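# Pack drinks upright into a standing canvas bag

## Task

Put every drink into the canvas bag so each one stands upright on the bag's bottom, and make sure the bag itself ends up standing with its sides raised.

## Robot and tools

Robot: two arms, left_arm (carries a left hand, on the +y side) and right_arm (carries a right hand). Each hand has five fingers driven by six motors. Base poses in the scene frame: left_arm at (+0.019, +0.350, 0) m with quat_wxyz (+1.000, 0, 0, -0.012); right_arm at (+0.038, -0.378, 0) m with quat_wxyz (+1.000, 0, 0, -0.001). A camera stand is fixed behind the arms. Cameras: cam_high, cam_low, cam_left_wrist, cam_right_wrist, each 896x504.

Frames. Scene frame: origin at table height halfway between the nominal bases, +z up, +x out over the table, +y toward left_arm. Fixed cameras and the table use it. Reported hand poses (end_effector_position in metres, end_effector_quat_wxyz) use each arm's own base frame. Movement offsets use the axes of that arm's current Hand target.

Hand point: a spot 0.15 m out from the wrist face along the fingers and 0.05 m in front of the palm. Its +z runs along straight fingers, +y points out of the palm, +x runs across the palm away from the thumb on the right hand, toward the thumb on the left hand. Straight fingertips extend 0.06 to 0.07 m past it along +z, lying 0.06 m behind it along -y. A wrist bracket on the little-finger side can collide with things.

The 28-number row (every number from -1 to 1, always all 28 even if one arm is idle): left dx, dy, dz, rx, ry, rz; left little, ring, middle, index, thumb_bend, thumb_turn; left force_limit, speed; then the same 14 for the right arm. The six pose numbers are an offset, not a pose: they shift the Hand target as it stood when the action began, along its own axes, where 1.0 equals 0.6 m of travel or 180 degrees; rx, ry, rz form one rotation vector. All six zero re-requests the current Hand target. Finger numbers are absolute targets: -1 open/straight, +1 closed/curled; thumb_turn -1 beside the palm, +1 opposite the fingers. force_limit maps -1 to about 0 N and +1 to 10 N at the fingertip (15 N for the two thumb motors). speed rises from near zero at -1 to full at +0.48 and stays full above. No hand value means 'unchanged': repeat the last row's eight hand numbers sent to that hand, or, before any, its hand_measured plus hand_force_limit and hand_speed.

Tools:
- execute_actions(actions, cameras): actions is a list of actions; each action is up to 15 rows, one per 1/30 s step; a short table repeats its last row to fill 15 steps. Each row in an action is measured from the same start, not from the previous row. Images come back when actions is empty or cameras lists names (["all"] for all).
- move(target, speed, blend, blocking, cameras): target is one 28-number row or a list of up to 15 rows, all offsets measured from the Hand targets at the move's start. speed in m/s, 0.002 to 4.3, default 0.25 (turn rate up to twice that in rad/s), one value or one per target. blend in metres rounds corners; 0 stops at each target. All paths finish together, last at least 0.5 s, and stop after 10 s. Paths do not avoid obstacles or the other arm; steer around each arm's base rather than near it. blocking=false returns after about 0.5 s while the move continues.
- wait(seconds 0 to 10): runs the scene holding the last commands.
- stop(): brakes a running move.
- zoom_image(camera, region [x0, y0, x1, y1] in pixels, at most 504 by 504): enlarges part of the latest image.
- show_instructions(): shows reference pages.
- finished_scene(scene): ends the given scene (1 or 2) permanently.

Results: Hand target is the last commanded pose after clipping; the next offsets start from it. The hand point often rests 1 to 3 cm (sometimes 5 cm) off, usually low, without any contact; send the remainder as an offset if needed. Orientation commands are clipped to within 40 degrees of the measured one per step. hand_measured, hand_stopped_by (moving, target, force, stalled, fault) and hand_load_n list six values in motor order; a dropping load near 0 indicates a lost grip. The move line reports how it ended: done, off_target, moving, held or fault, plus limits such as paced or held. Joint torques include arm weight and are noisy. A MOTOR HOT line warns of heat; at 100 °C that arm's joints fault and it drops.

Gripping: with the thumb turned fully in front, the hand encircles objects about 0.035 to 0.065 m thick, handles down to about 0.025 m. Close at speed -0.94 or below for a gentle grip. To squeeze harder, raise force_limit and send a target more closed than measured; to release, send one more open.

Avoid: dropping things or releasing moving ones, knocking anything off the table, hard hits on fixed or heavy objects, the two hands colliding or one gripping the other, excessive finger loads, fast swings with loads, and arm stops. Loose objects may get brief outside pushes. The finished state must hold without the robot.

Each tool is called as name(argument=value, ...) on one line, values as JSON.

Reference images:

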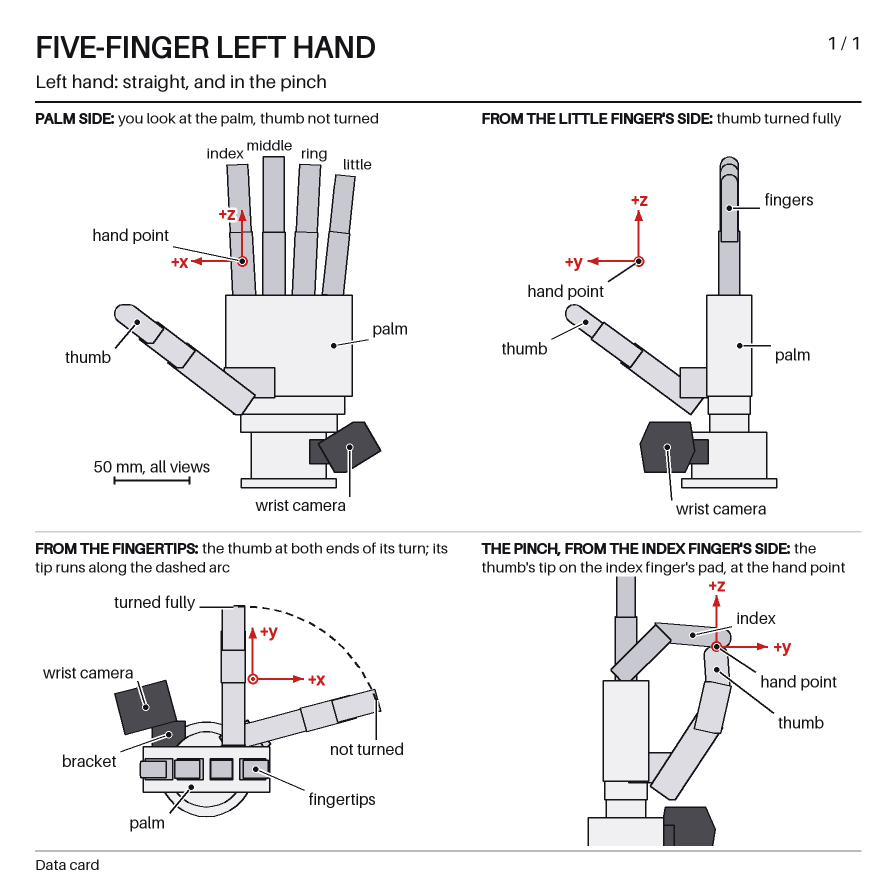

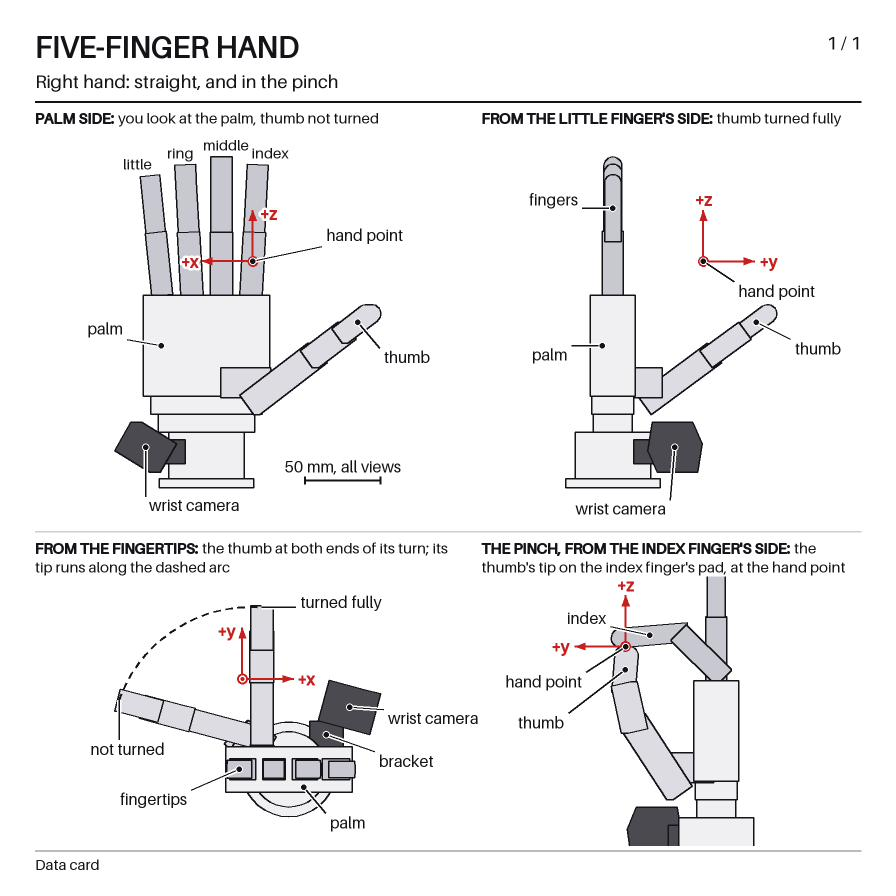

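## Session

execute_actions(actions=[])

Scene clock: 0.00 s.
left_arm: end_effector_position=(+0.1542, -0.5096, +0.2494) hand_measured=(-1.000, -1.000, -1.000, -1.000, -1.000, -1.000) hand_load_n=(+0.0, +0.0, +0.0, +0.0, +0.0, +0.0) hand_stopped_by=(target, target, target, target, target, target) hand_force_limit=0.00 hand_speed=-0.80 end_effector_quat_wxyz=(+0.308, -0.394, +0.801, -0.329) | right_arm: end_effector_position=(+0.4359, +0.0888, +0.2488) hand_measured=(-1.000, -1.000, -1.000, -1.000, -1.000, -1.000) hand_load_n=(+0.0, +0.0, +0.0, +0.0, +0.0, +0.0) hand_stopped_by=(target, target, target, target, target, target) hand_force_limit=0.00 hand_speed=-0.80 end_effector_quat_wxyz=(+0.038, +0.814, -0.579, -0.013)
Joint positions: left_arm=[-1.463 1.442 1.354 -0.933 -0.8 -0.569] | right_arm=[0.171 1.724 1.771 -1.69 0.035 -0.163]
Joint velocities: within noise
Joint torques (N m): no reading
Motor temperatures (°C): left_arm=[25 27 27 24 21 23] | right_arm=[26 23 24 23 23 20]
Heat: left arm: hottest shoulder 27 °C; right arm: hottest waist 26 °C.
Hand target: left_arm +0.1549, -0.5169, +0.2584; +0.304, -0.397, +0.797, -0.338 | right_arm +0.4414, +0.0898, +0.2550; +0.031, +0.815, -0.579, -0.005

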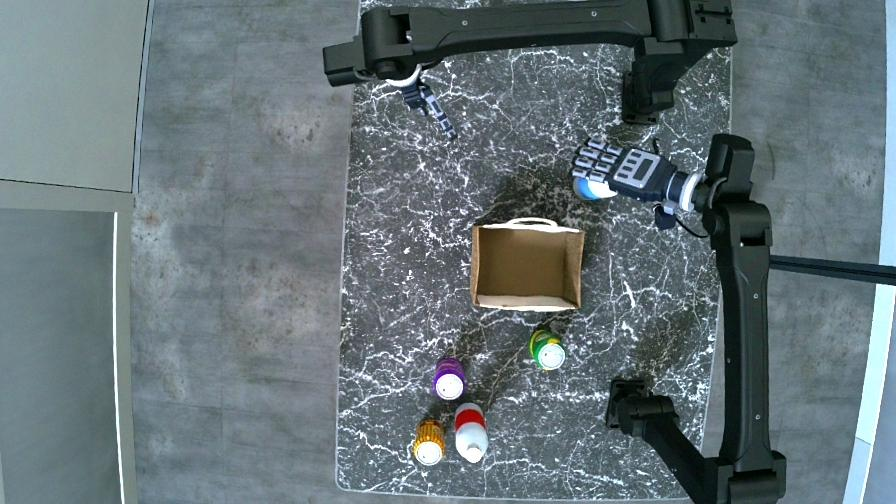

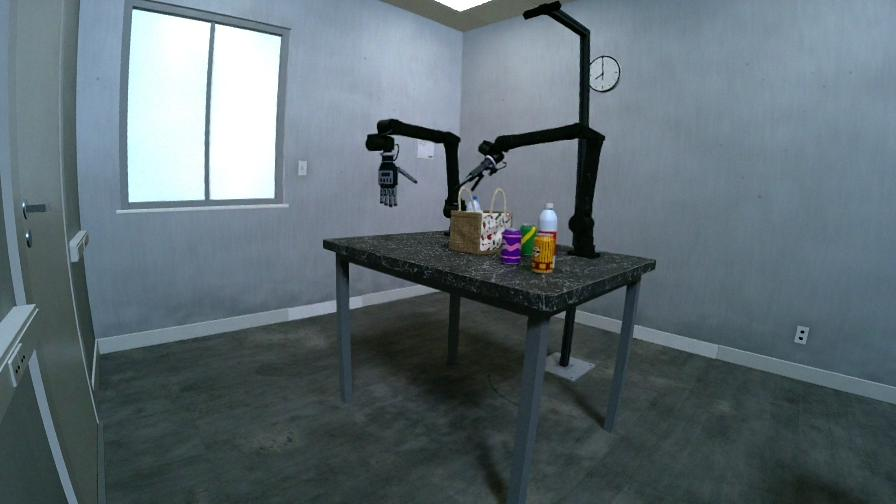

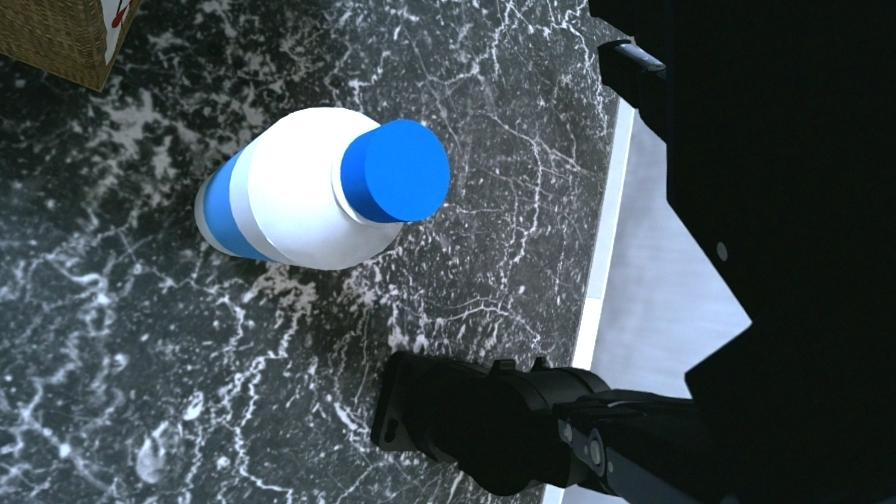

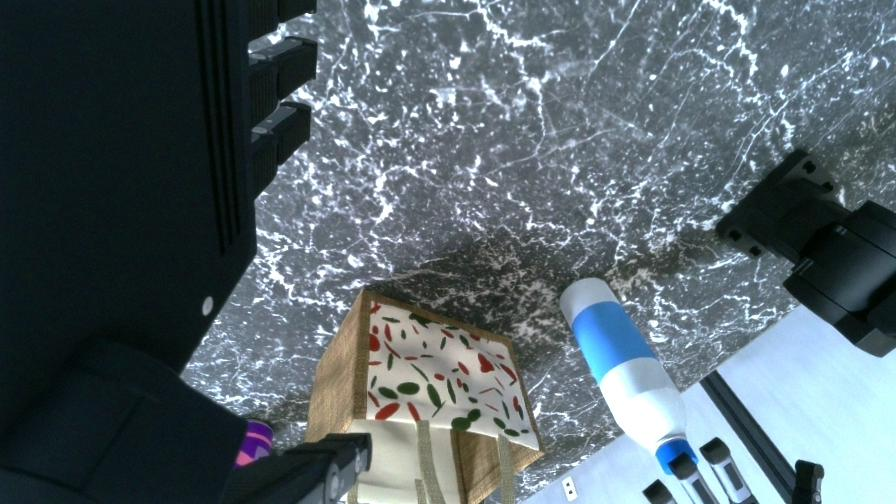

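zoom_image(camera="cam_high", region=[400, 130, 660, 480])

zoom_image(camera="cam_low", region=[360, 100, 680, 320])

zoom_image(camera="cam_right_wrist", region=[150, 200, 600, 504])

Scaled by 1.440.

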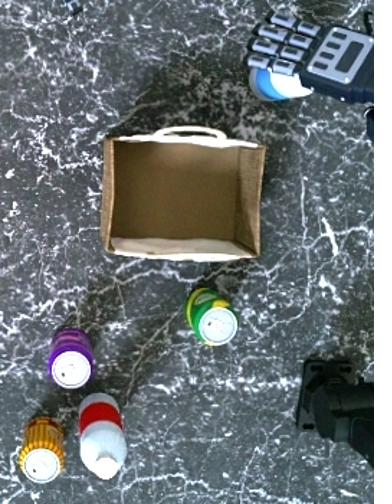

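Scaled by 1.575.

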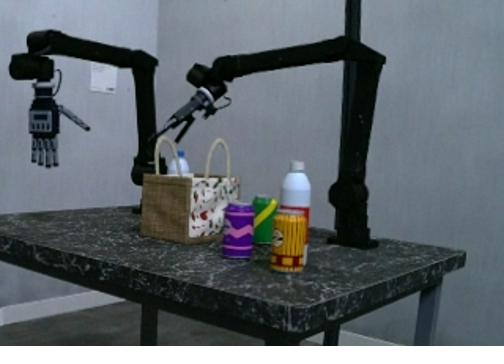

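Scaled by 1.120.

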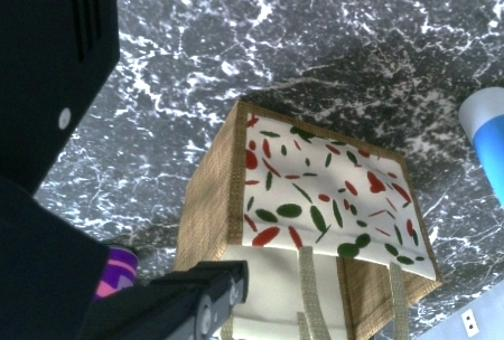

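move(target=[[-0.0432,-0.156,-0.1171,0,0,0,-1,-1,-1,-1,-1,-1,0,-0.8,0,0,0,0,0,0,-1,-1,-1,-1,-1,-1,0,-0.8],[-0.6008,-0.0443,-0.0368,-0.231,0.2078,0.2714,-1,-1,-1,-1,-1,-1,0,-0.8,0,0,0,0,0,0,-1,-1,-1,-1,-1,-1,0,-0.8]], speed=0.25, blend=0.03, cameras=["all"])

Scene clock: 74.17 s.
left_arm: end_effector_position=(+0.3307, -0.2222, +0.3594) hand_measured=(-1.000, -1.000, -1.000, -1.000, -1.000, -1.000) hand_load_n=(+0.0, +0.0, +0.0, +0.0, +0.0, +0.0) hand_stopped_by=(target, target, target, target, target, target) hand_force_limit=0.00 hand_speed=-0.80 end_effector_quat_wxyz=(+0.085, -0.005, +0.995, -0.059) | right_arm: end_effector_position=(+0.4359, +0.0888, +0.2488) hand_measured=(-1.000, -1.000, -1.000, -1.000, -1.000, -1.000) hand_load_n=(+0.0, +0.0, +0.0, +0.0, +0.0, +0.0) hand_stopped_by=(target, target, target, target, target, target) hand_force_limit=0.00 hand_speed=-0.80 end_effector_quat_wxyz=(+0.038, +0.814, -0.579, -0.013)
Joint positions: left_arm=[-0.666 1.44 1.758 -1.682 -0.012 0.896] | right_arm=[0.171 1.724 1.771 -1.69 0.035 -0.163]
Joint torques (N m): left_arm=[4.66 -10.17 9.26 0.08 -0.18 0.1] | right_arm=[0.79 -15.27 9.73 -0.05 -0.1 0.06]
Motor temperatures (°C): left_arm=[25 29 36 24 21 23] | right_arm=[25 24 29 23 23 20]
Heat: left arm: hottest elbow 36 °C; right arm: hottest elbow 29 °C.
Hand target: left_arm +0.3295, -0.2200, +0.3703; +0.000, +0.000, +1.000, +0.000 | right_arm +0.4414, +0.0898, +0.2550; +0.031, +0.815, -0.579, -0.005
Off the commanded pose: left_arm 0.011 m, 12 deg | right_arm 0.008 m, 1 deg.
joint sent to its limit (left arm) — joint 4 (wrist pitch), lower limit. The joint targets are off in orientation, not in position.
move: off_target (left_arm)

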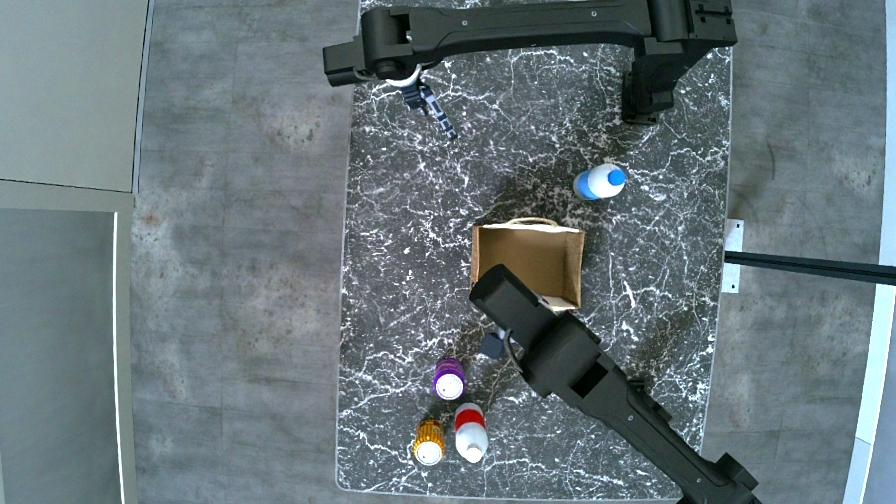

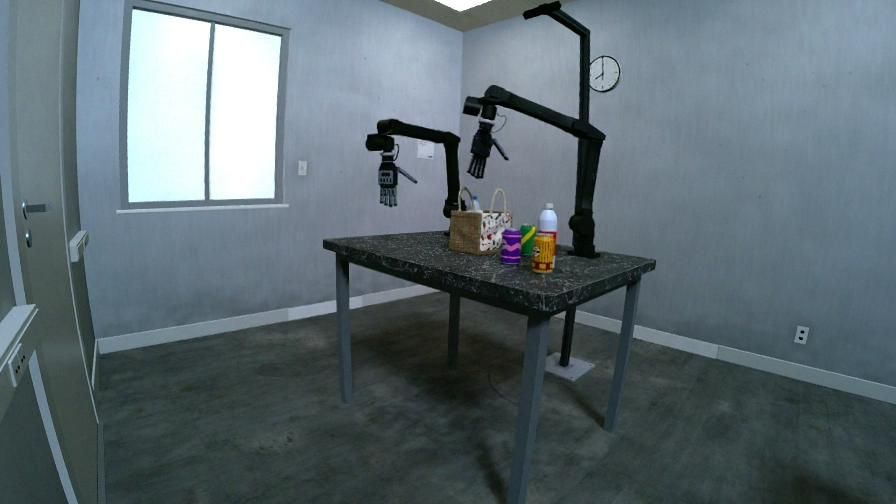

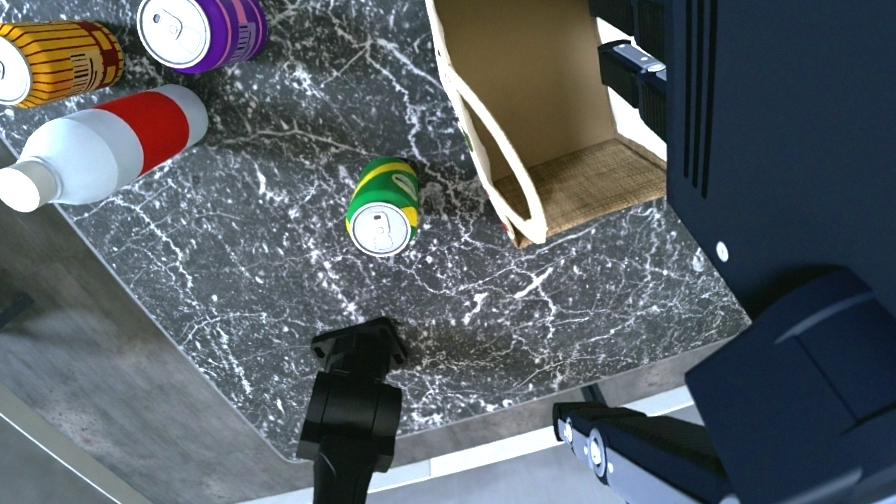

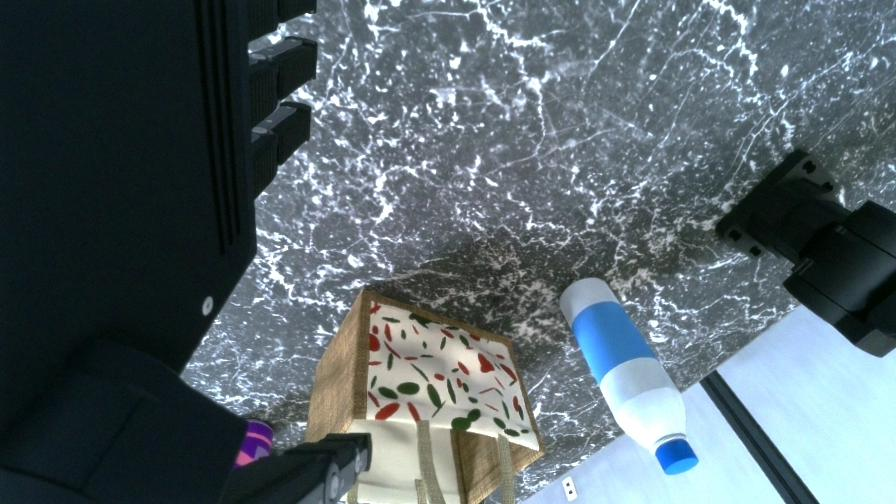

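move(target=[-0.1692,0.2983,0.1168,0.1334,-0.2311,-0.6349,0.6,0.6,-1,-1,-1,1,0,-0.2,0,0,0,0,0,0,-1,-1,-1,-1,-1,-1,0,-0.8], speed=0.25, cameras=["all"])

Scene clock: 150.23 s.
left_arm: end_effector_position=(+0.4321, -0.0438, +0.3029) hand_measured=(+0.600, +0.600, -1.000, -1.000, -1.000, +1.000) hand_load_n=(+0.0, +0.0, +0.0, -0.5, -0.5, +0.0) hand_stopped_by=(target, target, target, target, target, target) hand_force_limit=0.00 hand_speed=-0.20 end_effector_quat_wxyz=(-0.294, +0.810, -0.478, +0.168) | right_arm: end_effector_position=(+0.4359, +0.0888, +0.2488) hand_measured=(-1.000, -1.000, -1.000, -1.000, -1.000, -1.000) hand_load_n=(+0.0, +0.0, +0.0, +0.0, +0.0, +0.0) hand_stopped_by=(target, target, target, target, target, target) hand_force_limit=0.00 hand_speed=-0.80 end_effector_quat_wxyz=(+0.038, +0.814, -0.579, -0.013)
Joint positions: left_arm=[-0.158 1.168 1.294 -1.124 -0.411 -0.539] | right_arm=[0.171 1.724 1.771 -1.69 0.035 -0.163]
Joint torques (N m): left_arm=[4.66 -7 7.9 1.62 -0.48 -0.21] | right_arm=[0.73 -15.15 9.73 -0.06 -0.1 0.06]
Heat: left arm: hottest elbow 36 °C; right arm: hottest elbow 30 °C.
Hand target: left_arm +0.4311, -0.0410, +0.3005; -0.297, +0.814, -0.469, +0.171 | right_arm +0.4414, +0.0898, +0.2550; +0.031, +0.815, -0.579, -0.005
Off the commanded pose: left_arm 0.004 m, 1 deg | right_arm 0.008 m, 1 deg.
move: done

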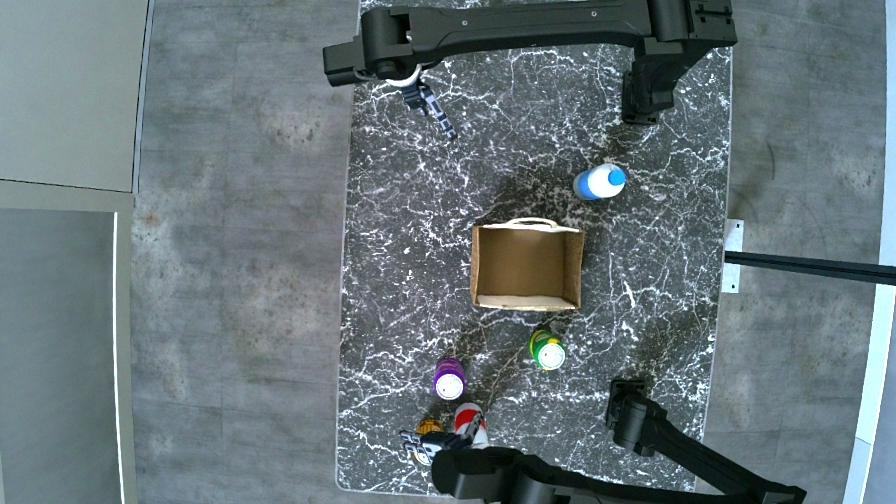

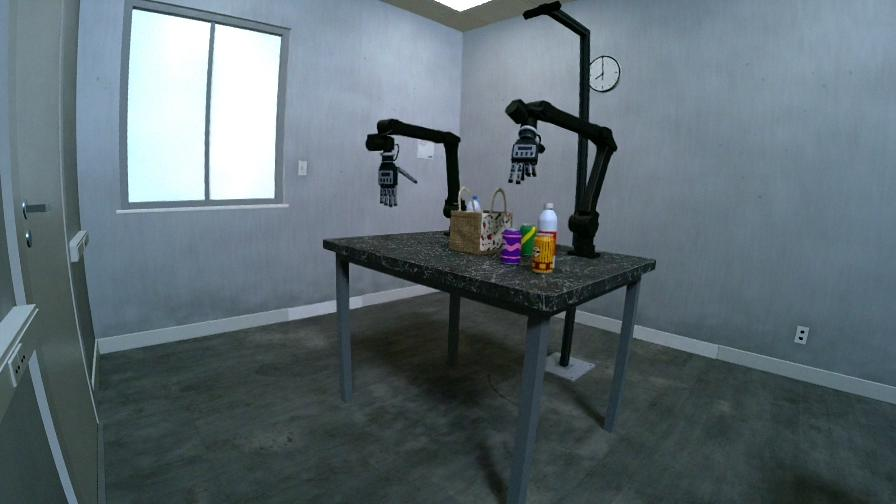

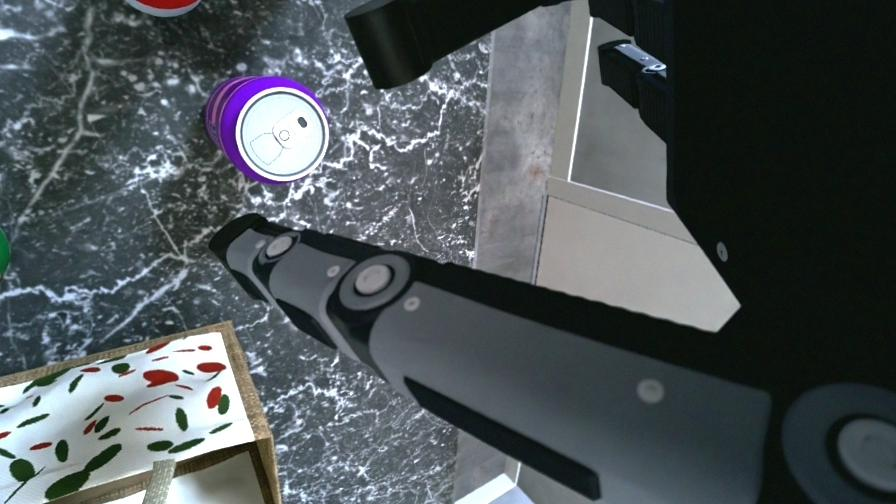

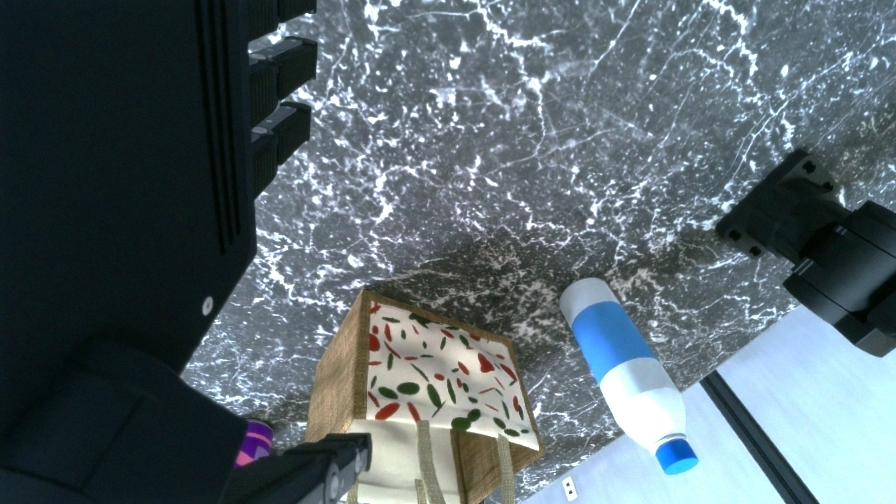

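zoom_image(camera="cam_high", region=[380, 340, 560, 504])

zoom_image(camera="cam_low", region=[420, 80, 660, 300])

Scaled by 2.800.

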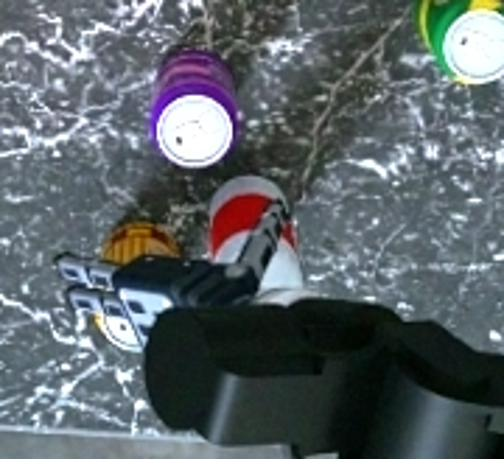

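Scaled by 2.100.

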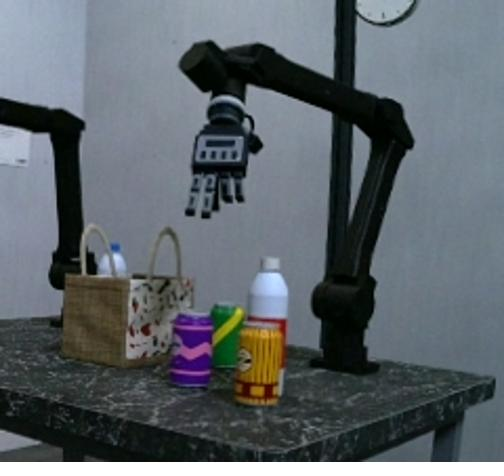

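move(target=[-0.0066,0.1439,0.1849,0,0,0,0.6,0.6,-1,-1,-1,1,0,-0.2,0,0,0,0,0,0,-1,-1,-1,-1,-1,-1,0,-0.8], speed=0.15, cameras=["all"])

Scene clock: 189.60 s.
left_arm: end_effector_position=(+0.4345, -0.0378, +0.1726) hand_measured=(+0.600, +0.600, -1.000, -1.000, -1.000, +1.000) hand_load_n=(+0.0, +0.0, -0.5, +0.0, +0.0, +0.0) hand_stopped_by=(target, target, target, target, target, target) hand_force_limit=0.00 hand_speed=-0.20 end_effector_quat_wxyz=(-0.300, +0.812, -0.467, +0.179) | right_arm: end_effector_position=(+0.4359, +0.0888, +0.2488) hand_measured=(-1.000, -1.000, -1.000, -1.000, -1.000, -1.000) hand_load_n=(+0.0, +0.0, +0.0, +0.0, -0.5, +0.0) hand_stopped_by=(target, target, target, target, target, target) hand_force_limit=0.00 hand_speed=-0.80 end_effector_quat_wxyz=(+0.038, +0.814, -0.579, -0.013)
Joint positions: left_arm=[-0.142 1.171 0.943 -0.74 -0.409 -0.54] | right_arm=[0.171 1.724 1.771 -1.69 0.035 -0.163]
Joint torques (N m): left_arm=[4.31 -4.89 7.86 1.76 -0.17 0.02] | right_arm=[0.79 -15.27 9.72 -0.05 -0.1 0.07]
Heat: left arm: hottest elbow 34 °C; right arm: hottest elbow 30 °C.
Hand target: left_arm +0.4336, -0.0349, +0.1598; -0.297, +0.814, -0.470, +0.171 | right_arm +0.4414, +0.0898, +0.2550; +0.031, +0.815, -0.579, -0.005
Off the commanded pose: left_arm 0.013 m, 1 deg | right_arm 0.008 m, 1 deg.
move: off_target (left_arm)

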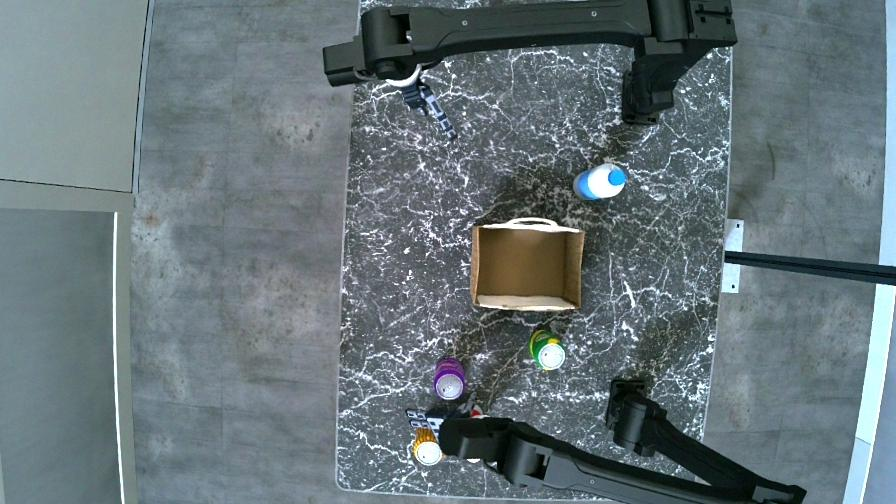

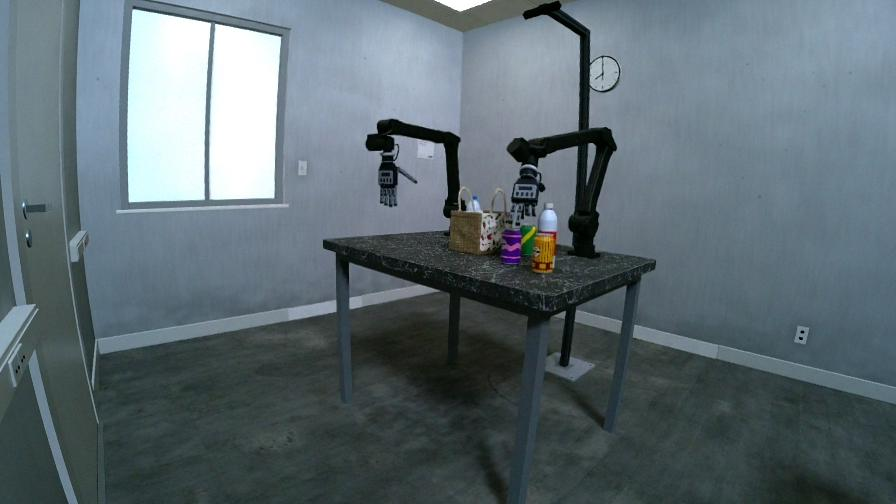

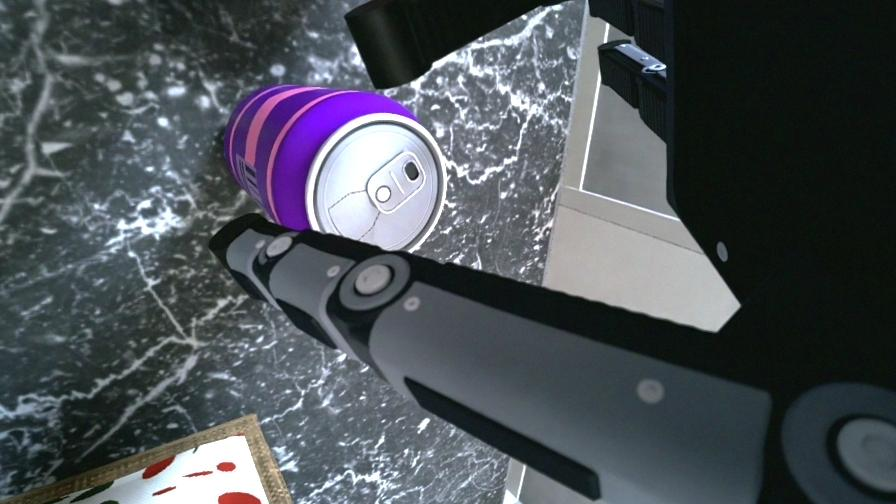

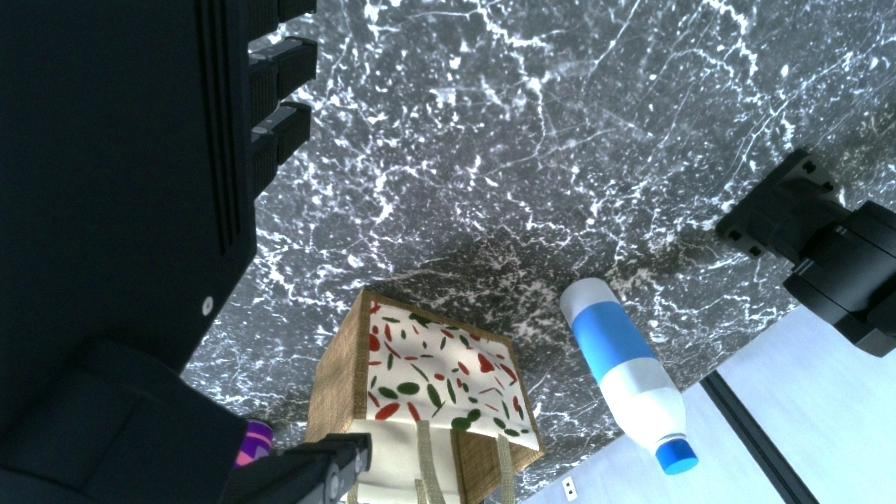

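zoom_image(camera="cam_high", region=[390, 340, 510, 490])

zoom_image(camera="cam_low", region=[460, 120, 600, 290])

Scaled by 3.360.

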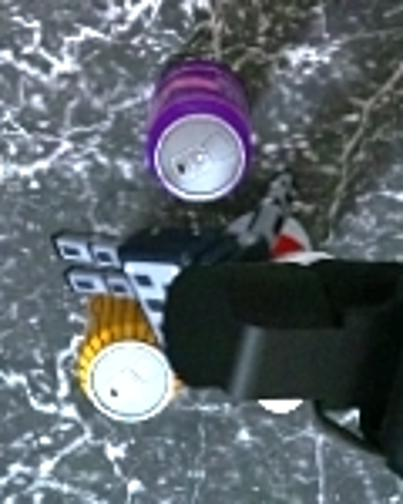

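Scaled by 2.965.

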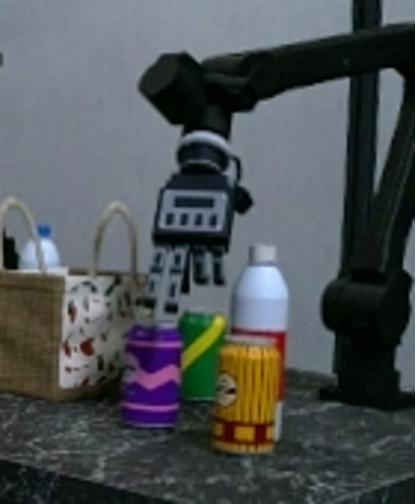

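move(target=[[0.028,0.0138,-0.0117,0,0,0,0.6,0.6,-1,-1,-1,1,0,-0.2,0,0,0,0,0,0,-1,-1,-1,-1,-1,-1,0,-0.8],[0.028,0.0728,0.0585,0,0,0,0.6,0.6,-1,-1,-1,1,0,-0.2,0,0,0,0,0,0,-1,-1,-1,-1,-1,-1,0,-0.8]], speed=0.1, cameras=["all"])

zoom_image(camera="cam_high", region=[390, 340, 510, 490])

zoom_image(camera="cam_low", region=[460, 120, 600, 290])

Scene clock: 222.67 s.
left_arm: end_effector_position=(+0.4345, -0.0532, +0.1165) hand_measured=(+0.600, +0.600, -1.000, -1.000, -1.000, +1.000) hand_load_n=(+0.5, +0.5, +0.0, +0.0, +0.0, +0.0) hand_stopped_by=(target, target, target, target, target, target) hand_force_limit=0.00 hand_speed=-0.20 end_effector_quat_wxyz=(-0.299, +0.812, -0.470, +0.176) | right_arm: end_effector_position=(+0.4359, +0.0888, +0.2488) hand_measured=(-1.000, -1.000, -1.000, -1.000, -1.000, -1.000) hand_load_n=(+0.0, +0.0, +0.0, +0.0, -0.5, +0.0) hand_stopped_by=(target, target, target, target, target, target) hand_force_limit=0.00 hand_speed=-0.80 end_effector_quat_wxyz=(+0.038, +0.814, -0.579, -0.013)
Joint positions: left_arm=[-0.185 1.235 0.844 -0.598 -0.432 -0.575] | right_arm=[0.171 1.724 1.771 -1.69 0.035 -0.163]
Joint torques (N m): left_arm=[3.96 -5.95 7.45 1.89 -0.48 -0.17] | right_arm=[0.79 -15.09 9.74 -0.05 -0.1 0.07]
Heat: left arm: hottest elbow 36 °C; right arm: hottest elbow 30 °C.
Hand target: left_arm +0.4326, -0.0549, +0.1048; -0.297, +0.814, -0.470, +0.171 | right_arm +0.4414, +0.0898, +0.2550; +0.031, +0.815, -0.579, -0.005
Off the commanded pose: left_arm 0.012 m, 1 deg | right_arm 0.008 m, 1 deg.
move: off_target (left_arm)

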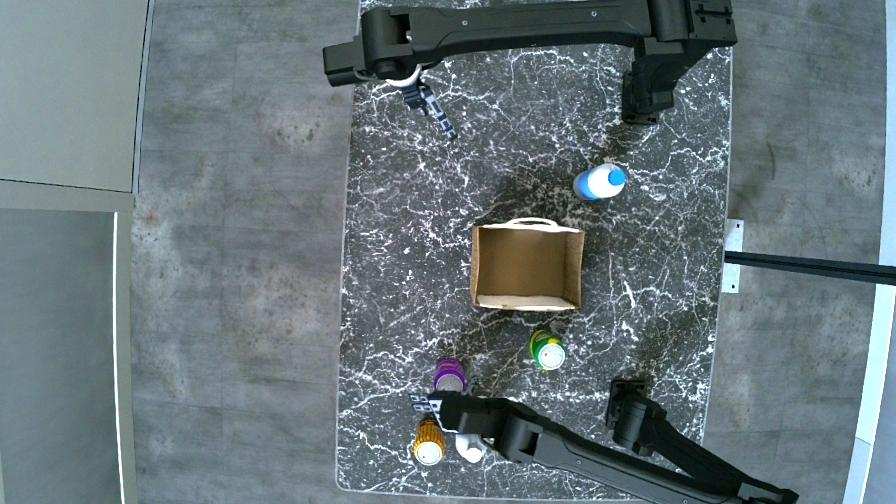

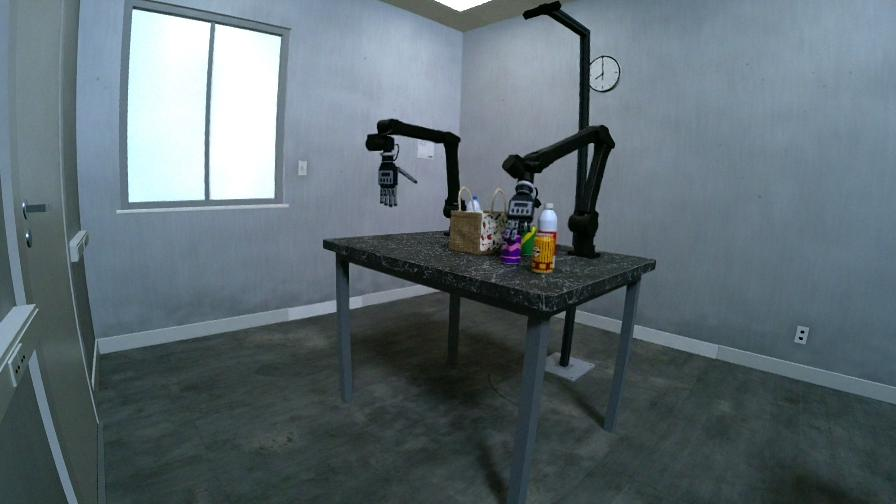

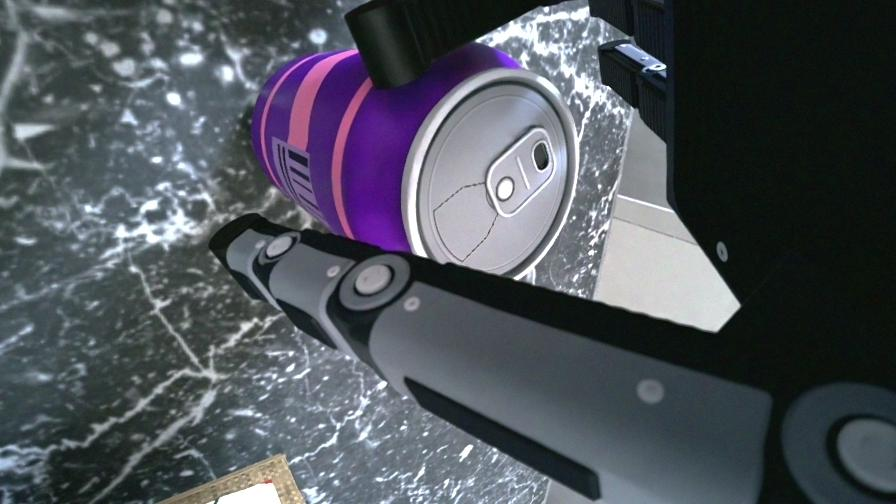

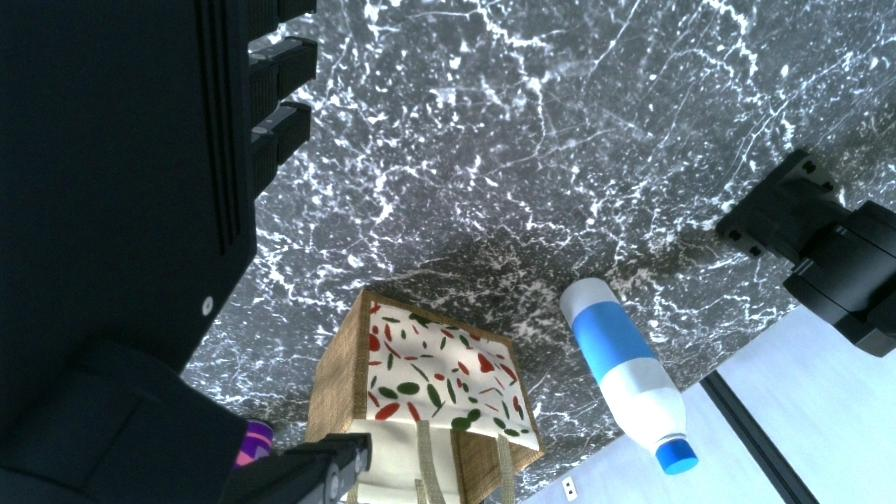

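Scaled by 3.360.

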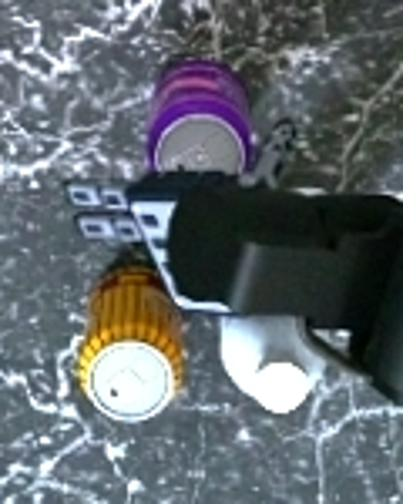

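Scaled by 2.965.

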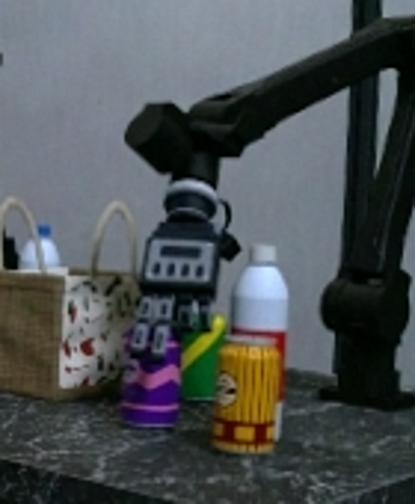

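move(target=[[0.0067,0,0,0,0,0,1,1,-1,-1,-1,1,0,-0.2,0,0,0,0,0,0,-1,-1,-1,-1,-1,-1,0,-0.8],[0.0067,0.0375,0.0447,0,0,0,1,1,-1,-1,-1,1,0,-0.2,0,0,0,0,0,0,-1,-1,-1,-1,-1,-1,0,-0.8]], speed=0.06, cameras=["cam_high", "cam_low", "cam_left_wrist"])

zoom_image(camera="cam_high", region=[390, 340, 510, 490])

zoom_image(camera="cam_low", region=[460, 120, 600, 290])

Scene clock: 231.83 s.
left_arm: end_effector_position=(+0.4402, -0.0554, +0.0879) hand_measured=(+1.000, +1.000, -1.000, -1.000, -1.000, +1.000) hand_load_n=(+0.0, +0.0, +0.0, +0.0, +0.0, +0.0) hand_stopped_by=(target, target, target, target, target, target) hand_force_limit=0.00 hand_speed=-0.20 end_effector_quat_wxyz=(-0.303, +0.811, -0.466, +0.181) | right_arm: end_effector_position=(+0.4359, +0.0888, +0.2488) hand_measured=(-1.000, -1.000, -1.000, -1.000, -1.000, -1.000) hand_load_n=(+0.0, +0.0, +0.0, +0.0, +0.0, +0.0) hand_stopped_by=(target, target, target, target, target, target) hand_force_limit=0.00 hand_speed=-0.80 end_effector_quat_wxyz=(+0.038, +0.814, -0.579, -0.013)
Joint positions: left_arm=[-0.191 1.283 0.797 -0.494 -0.441 -0.583] | right_arm=[0.171 1.724 1.771 -1.69 0.035 -0.163]
Joint torques (N m): left_arm=[3.49 -5.83 6.6 1.88 -0.31 -0.23] | right_arm=[0.79 -15.21 9.74 -0.03 -0.1 0.06]
Heat: left arm: hottest elbow 35 °C; right arm: hottest elbow 30 °C.
Hand target: left_arm +0.4346, -0.0582, +0.0699; -0.297, +0.814, -0.470, +0.171 | right_arm +0.4414, +0.0898, +0.2550; +0.031, +0.815, -0.579, -0.005
Off the commanded pose: left_arm 0.019 m, 1 deg | right_arm 0.008 m, 1 deg.
move: off_target (left_arm)
Images, in order (width x height): cam_high 896x504, cam_low 896x504, cam_left_wrist 896x504.

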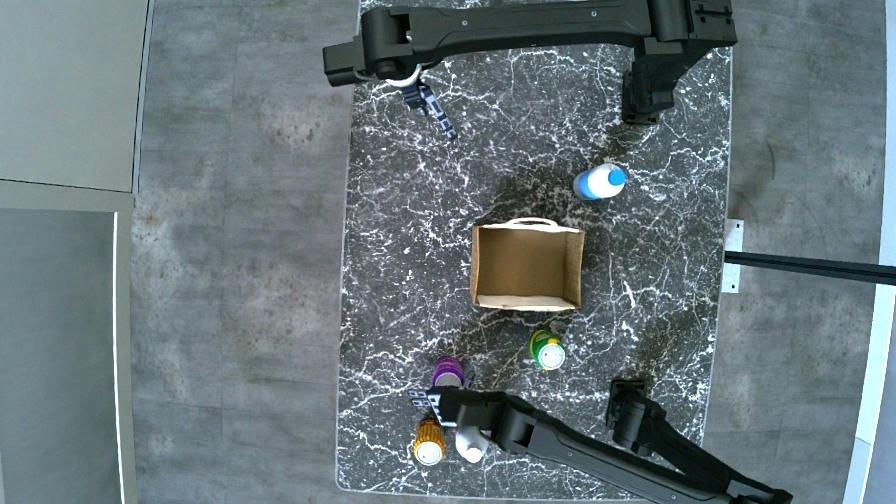

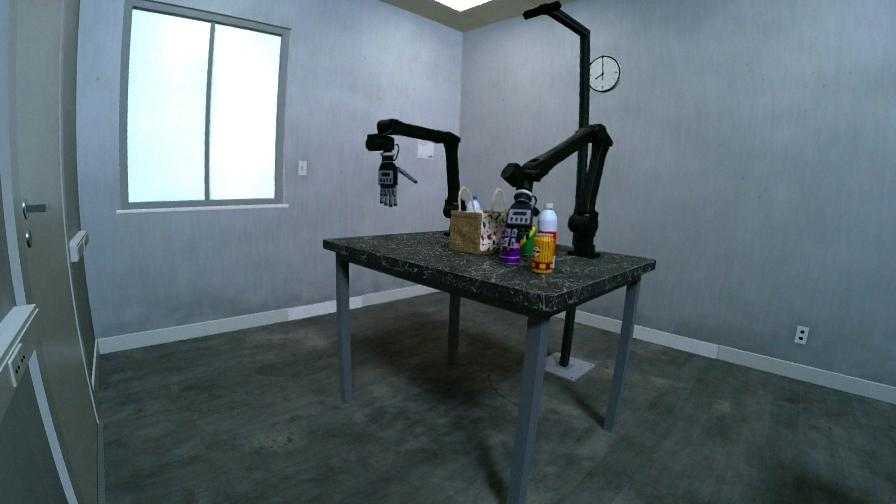

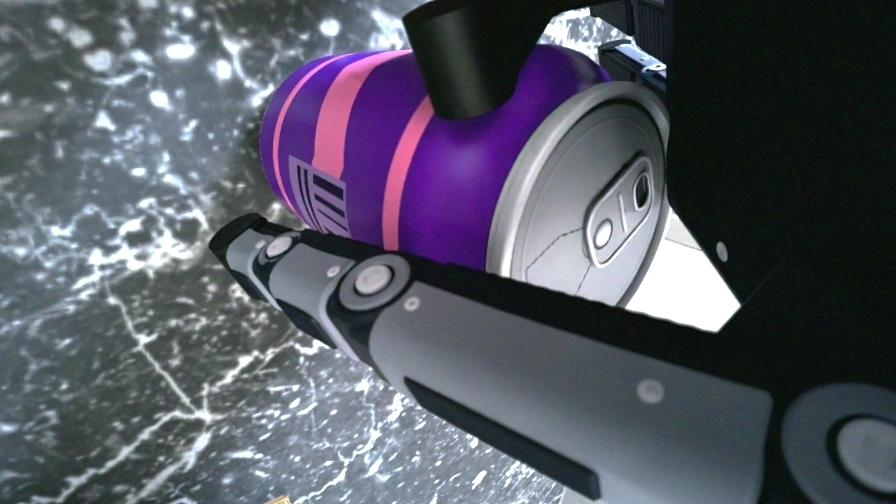

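Scaled by 3.360.

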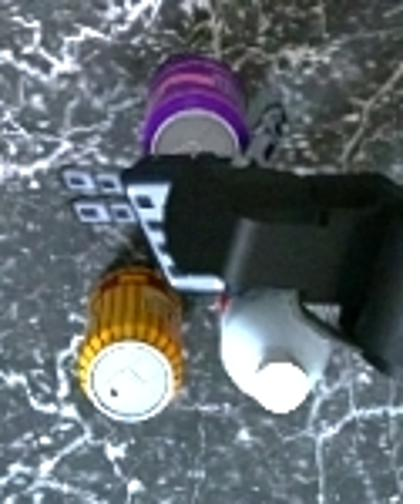

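Scaled by 2.965.

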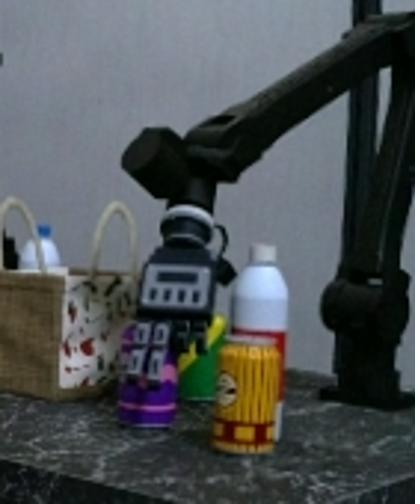

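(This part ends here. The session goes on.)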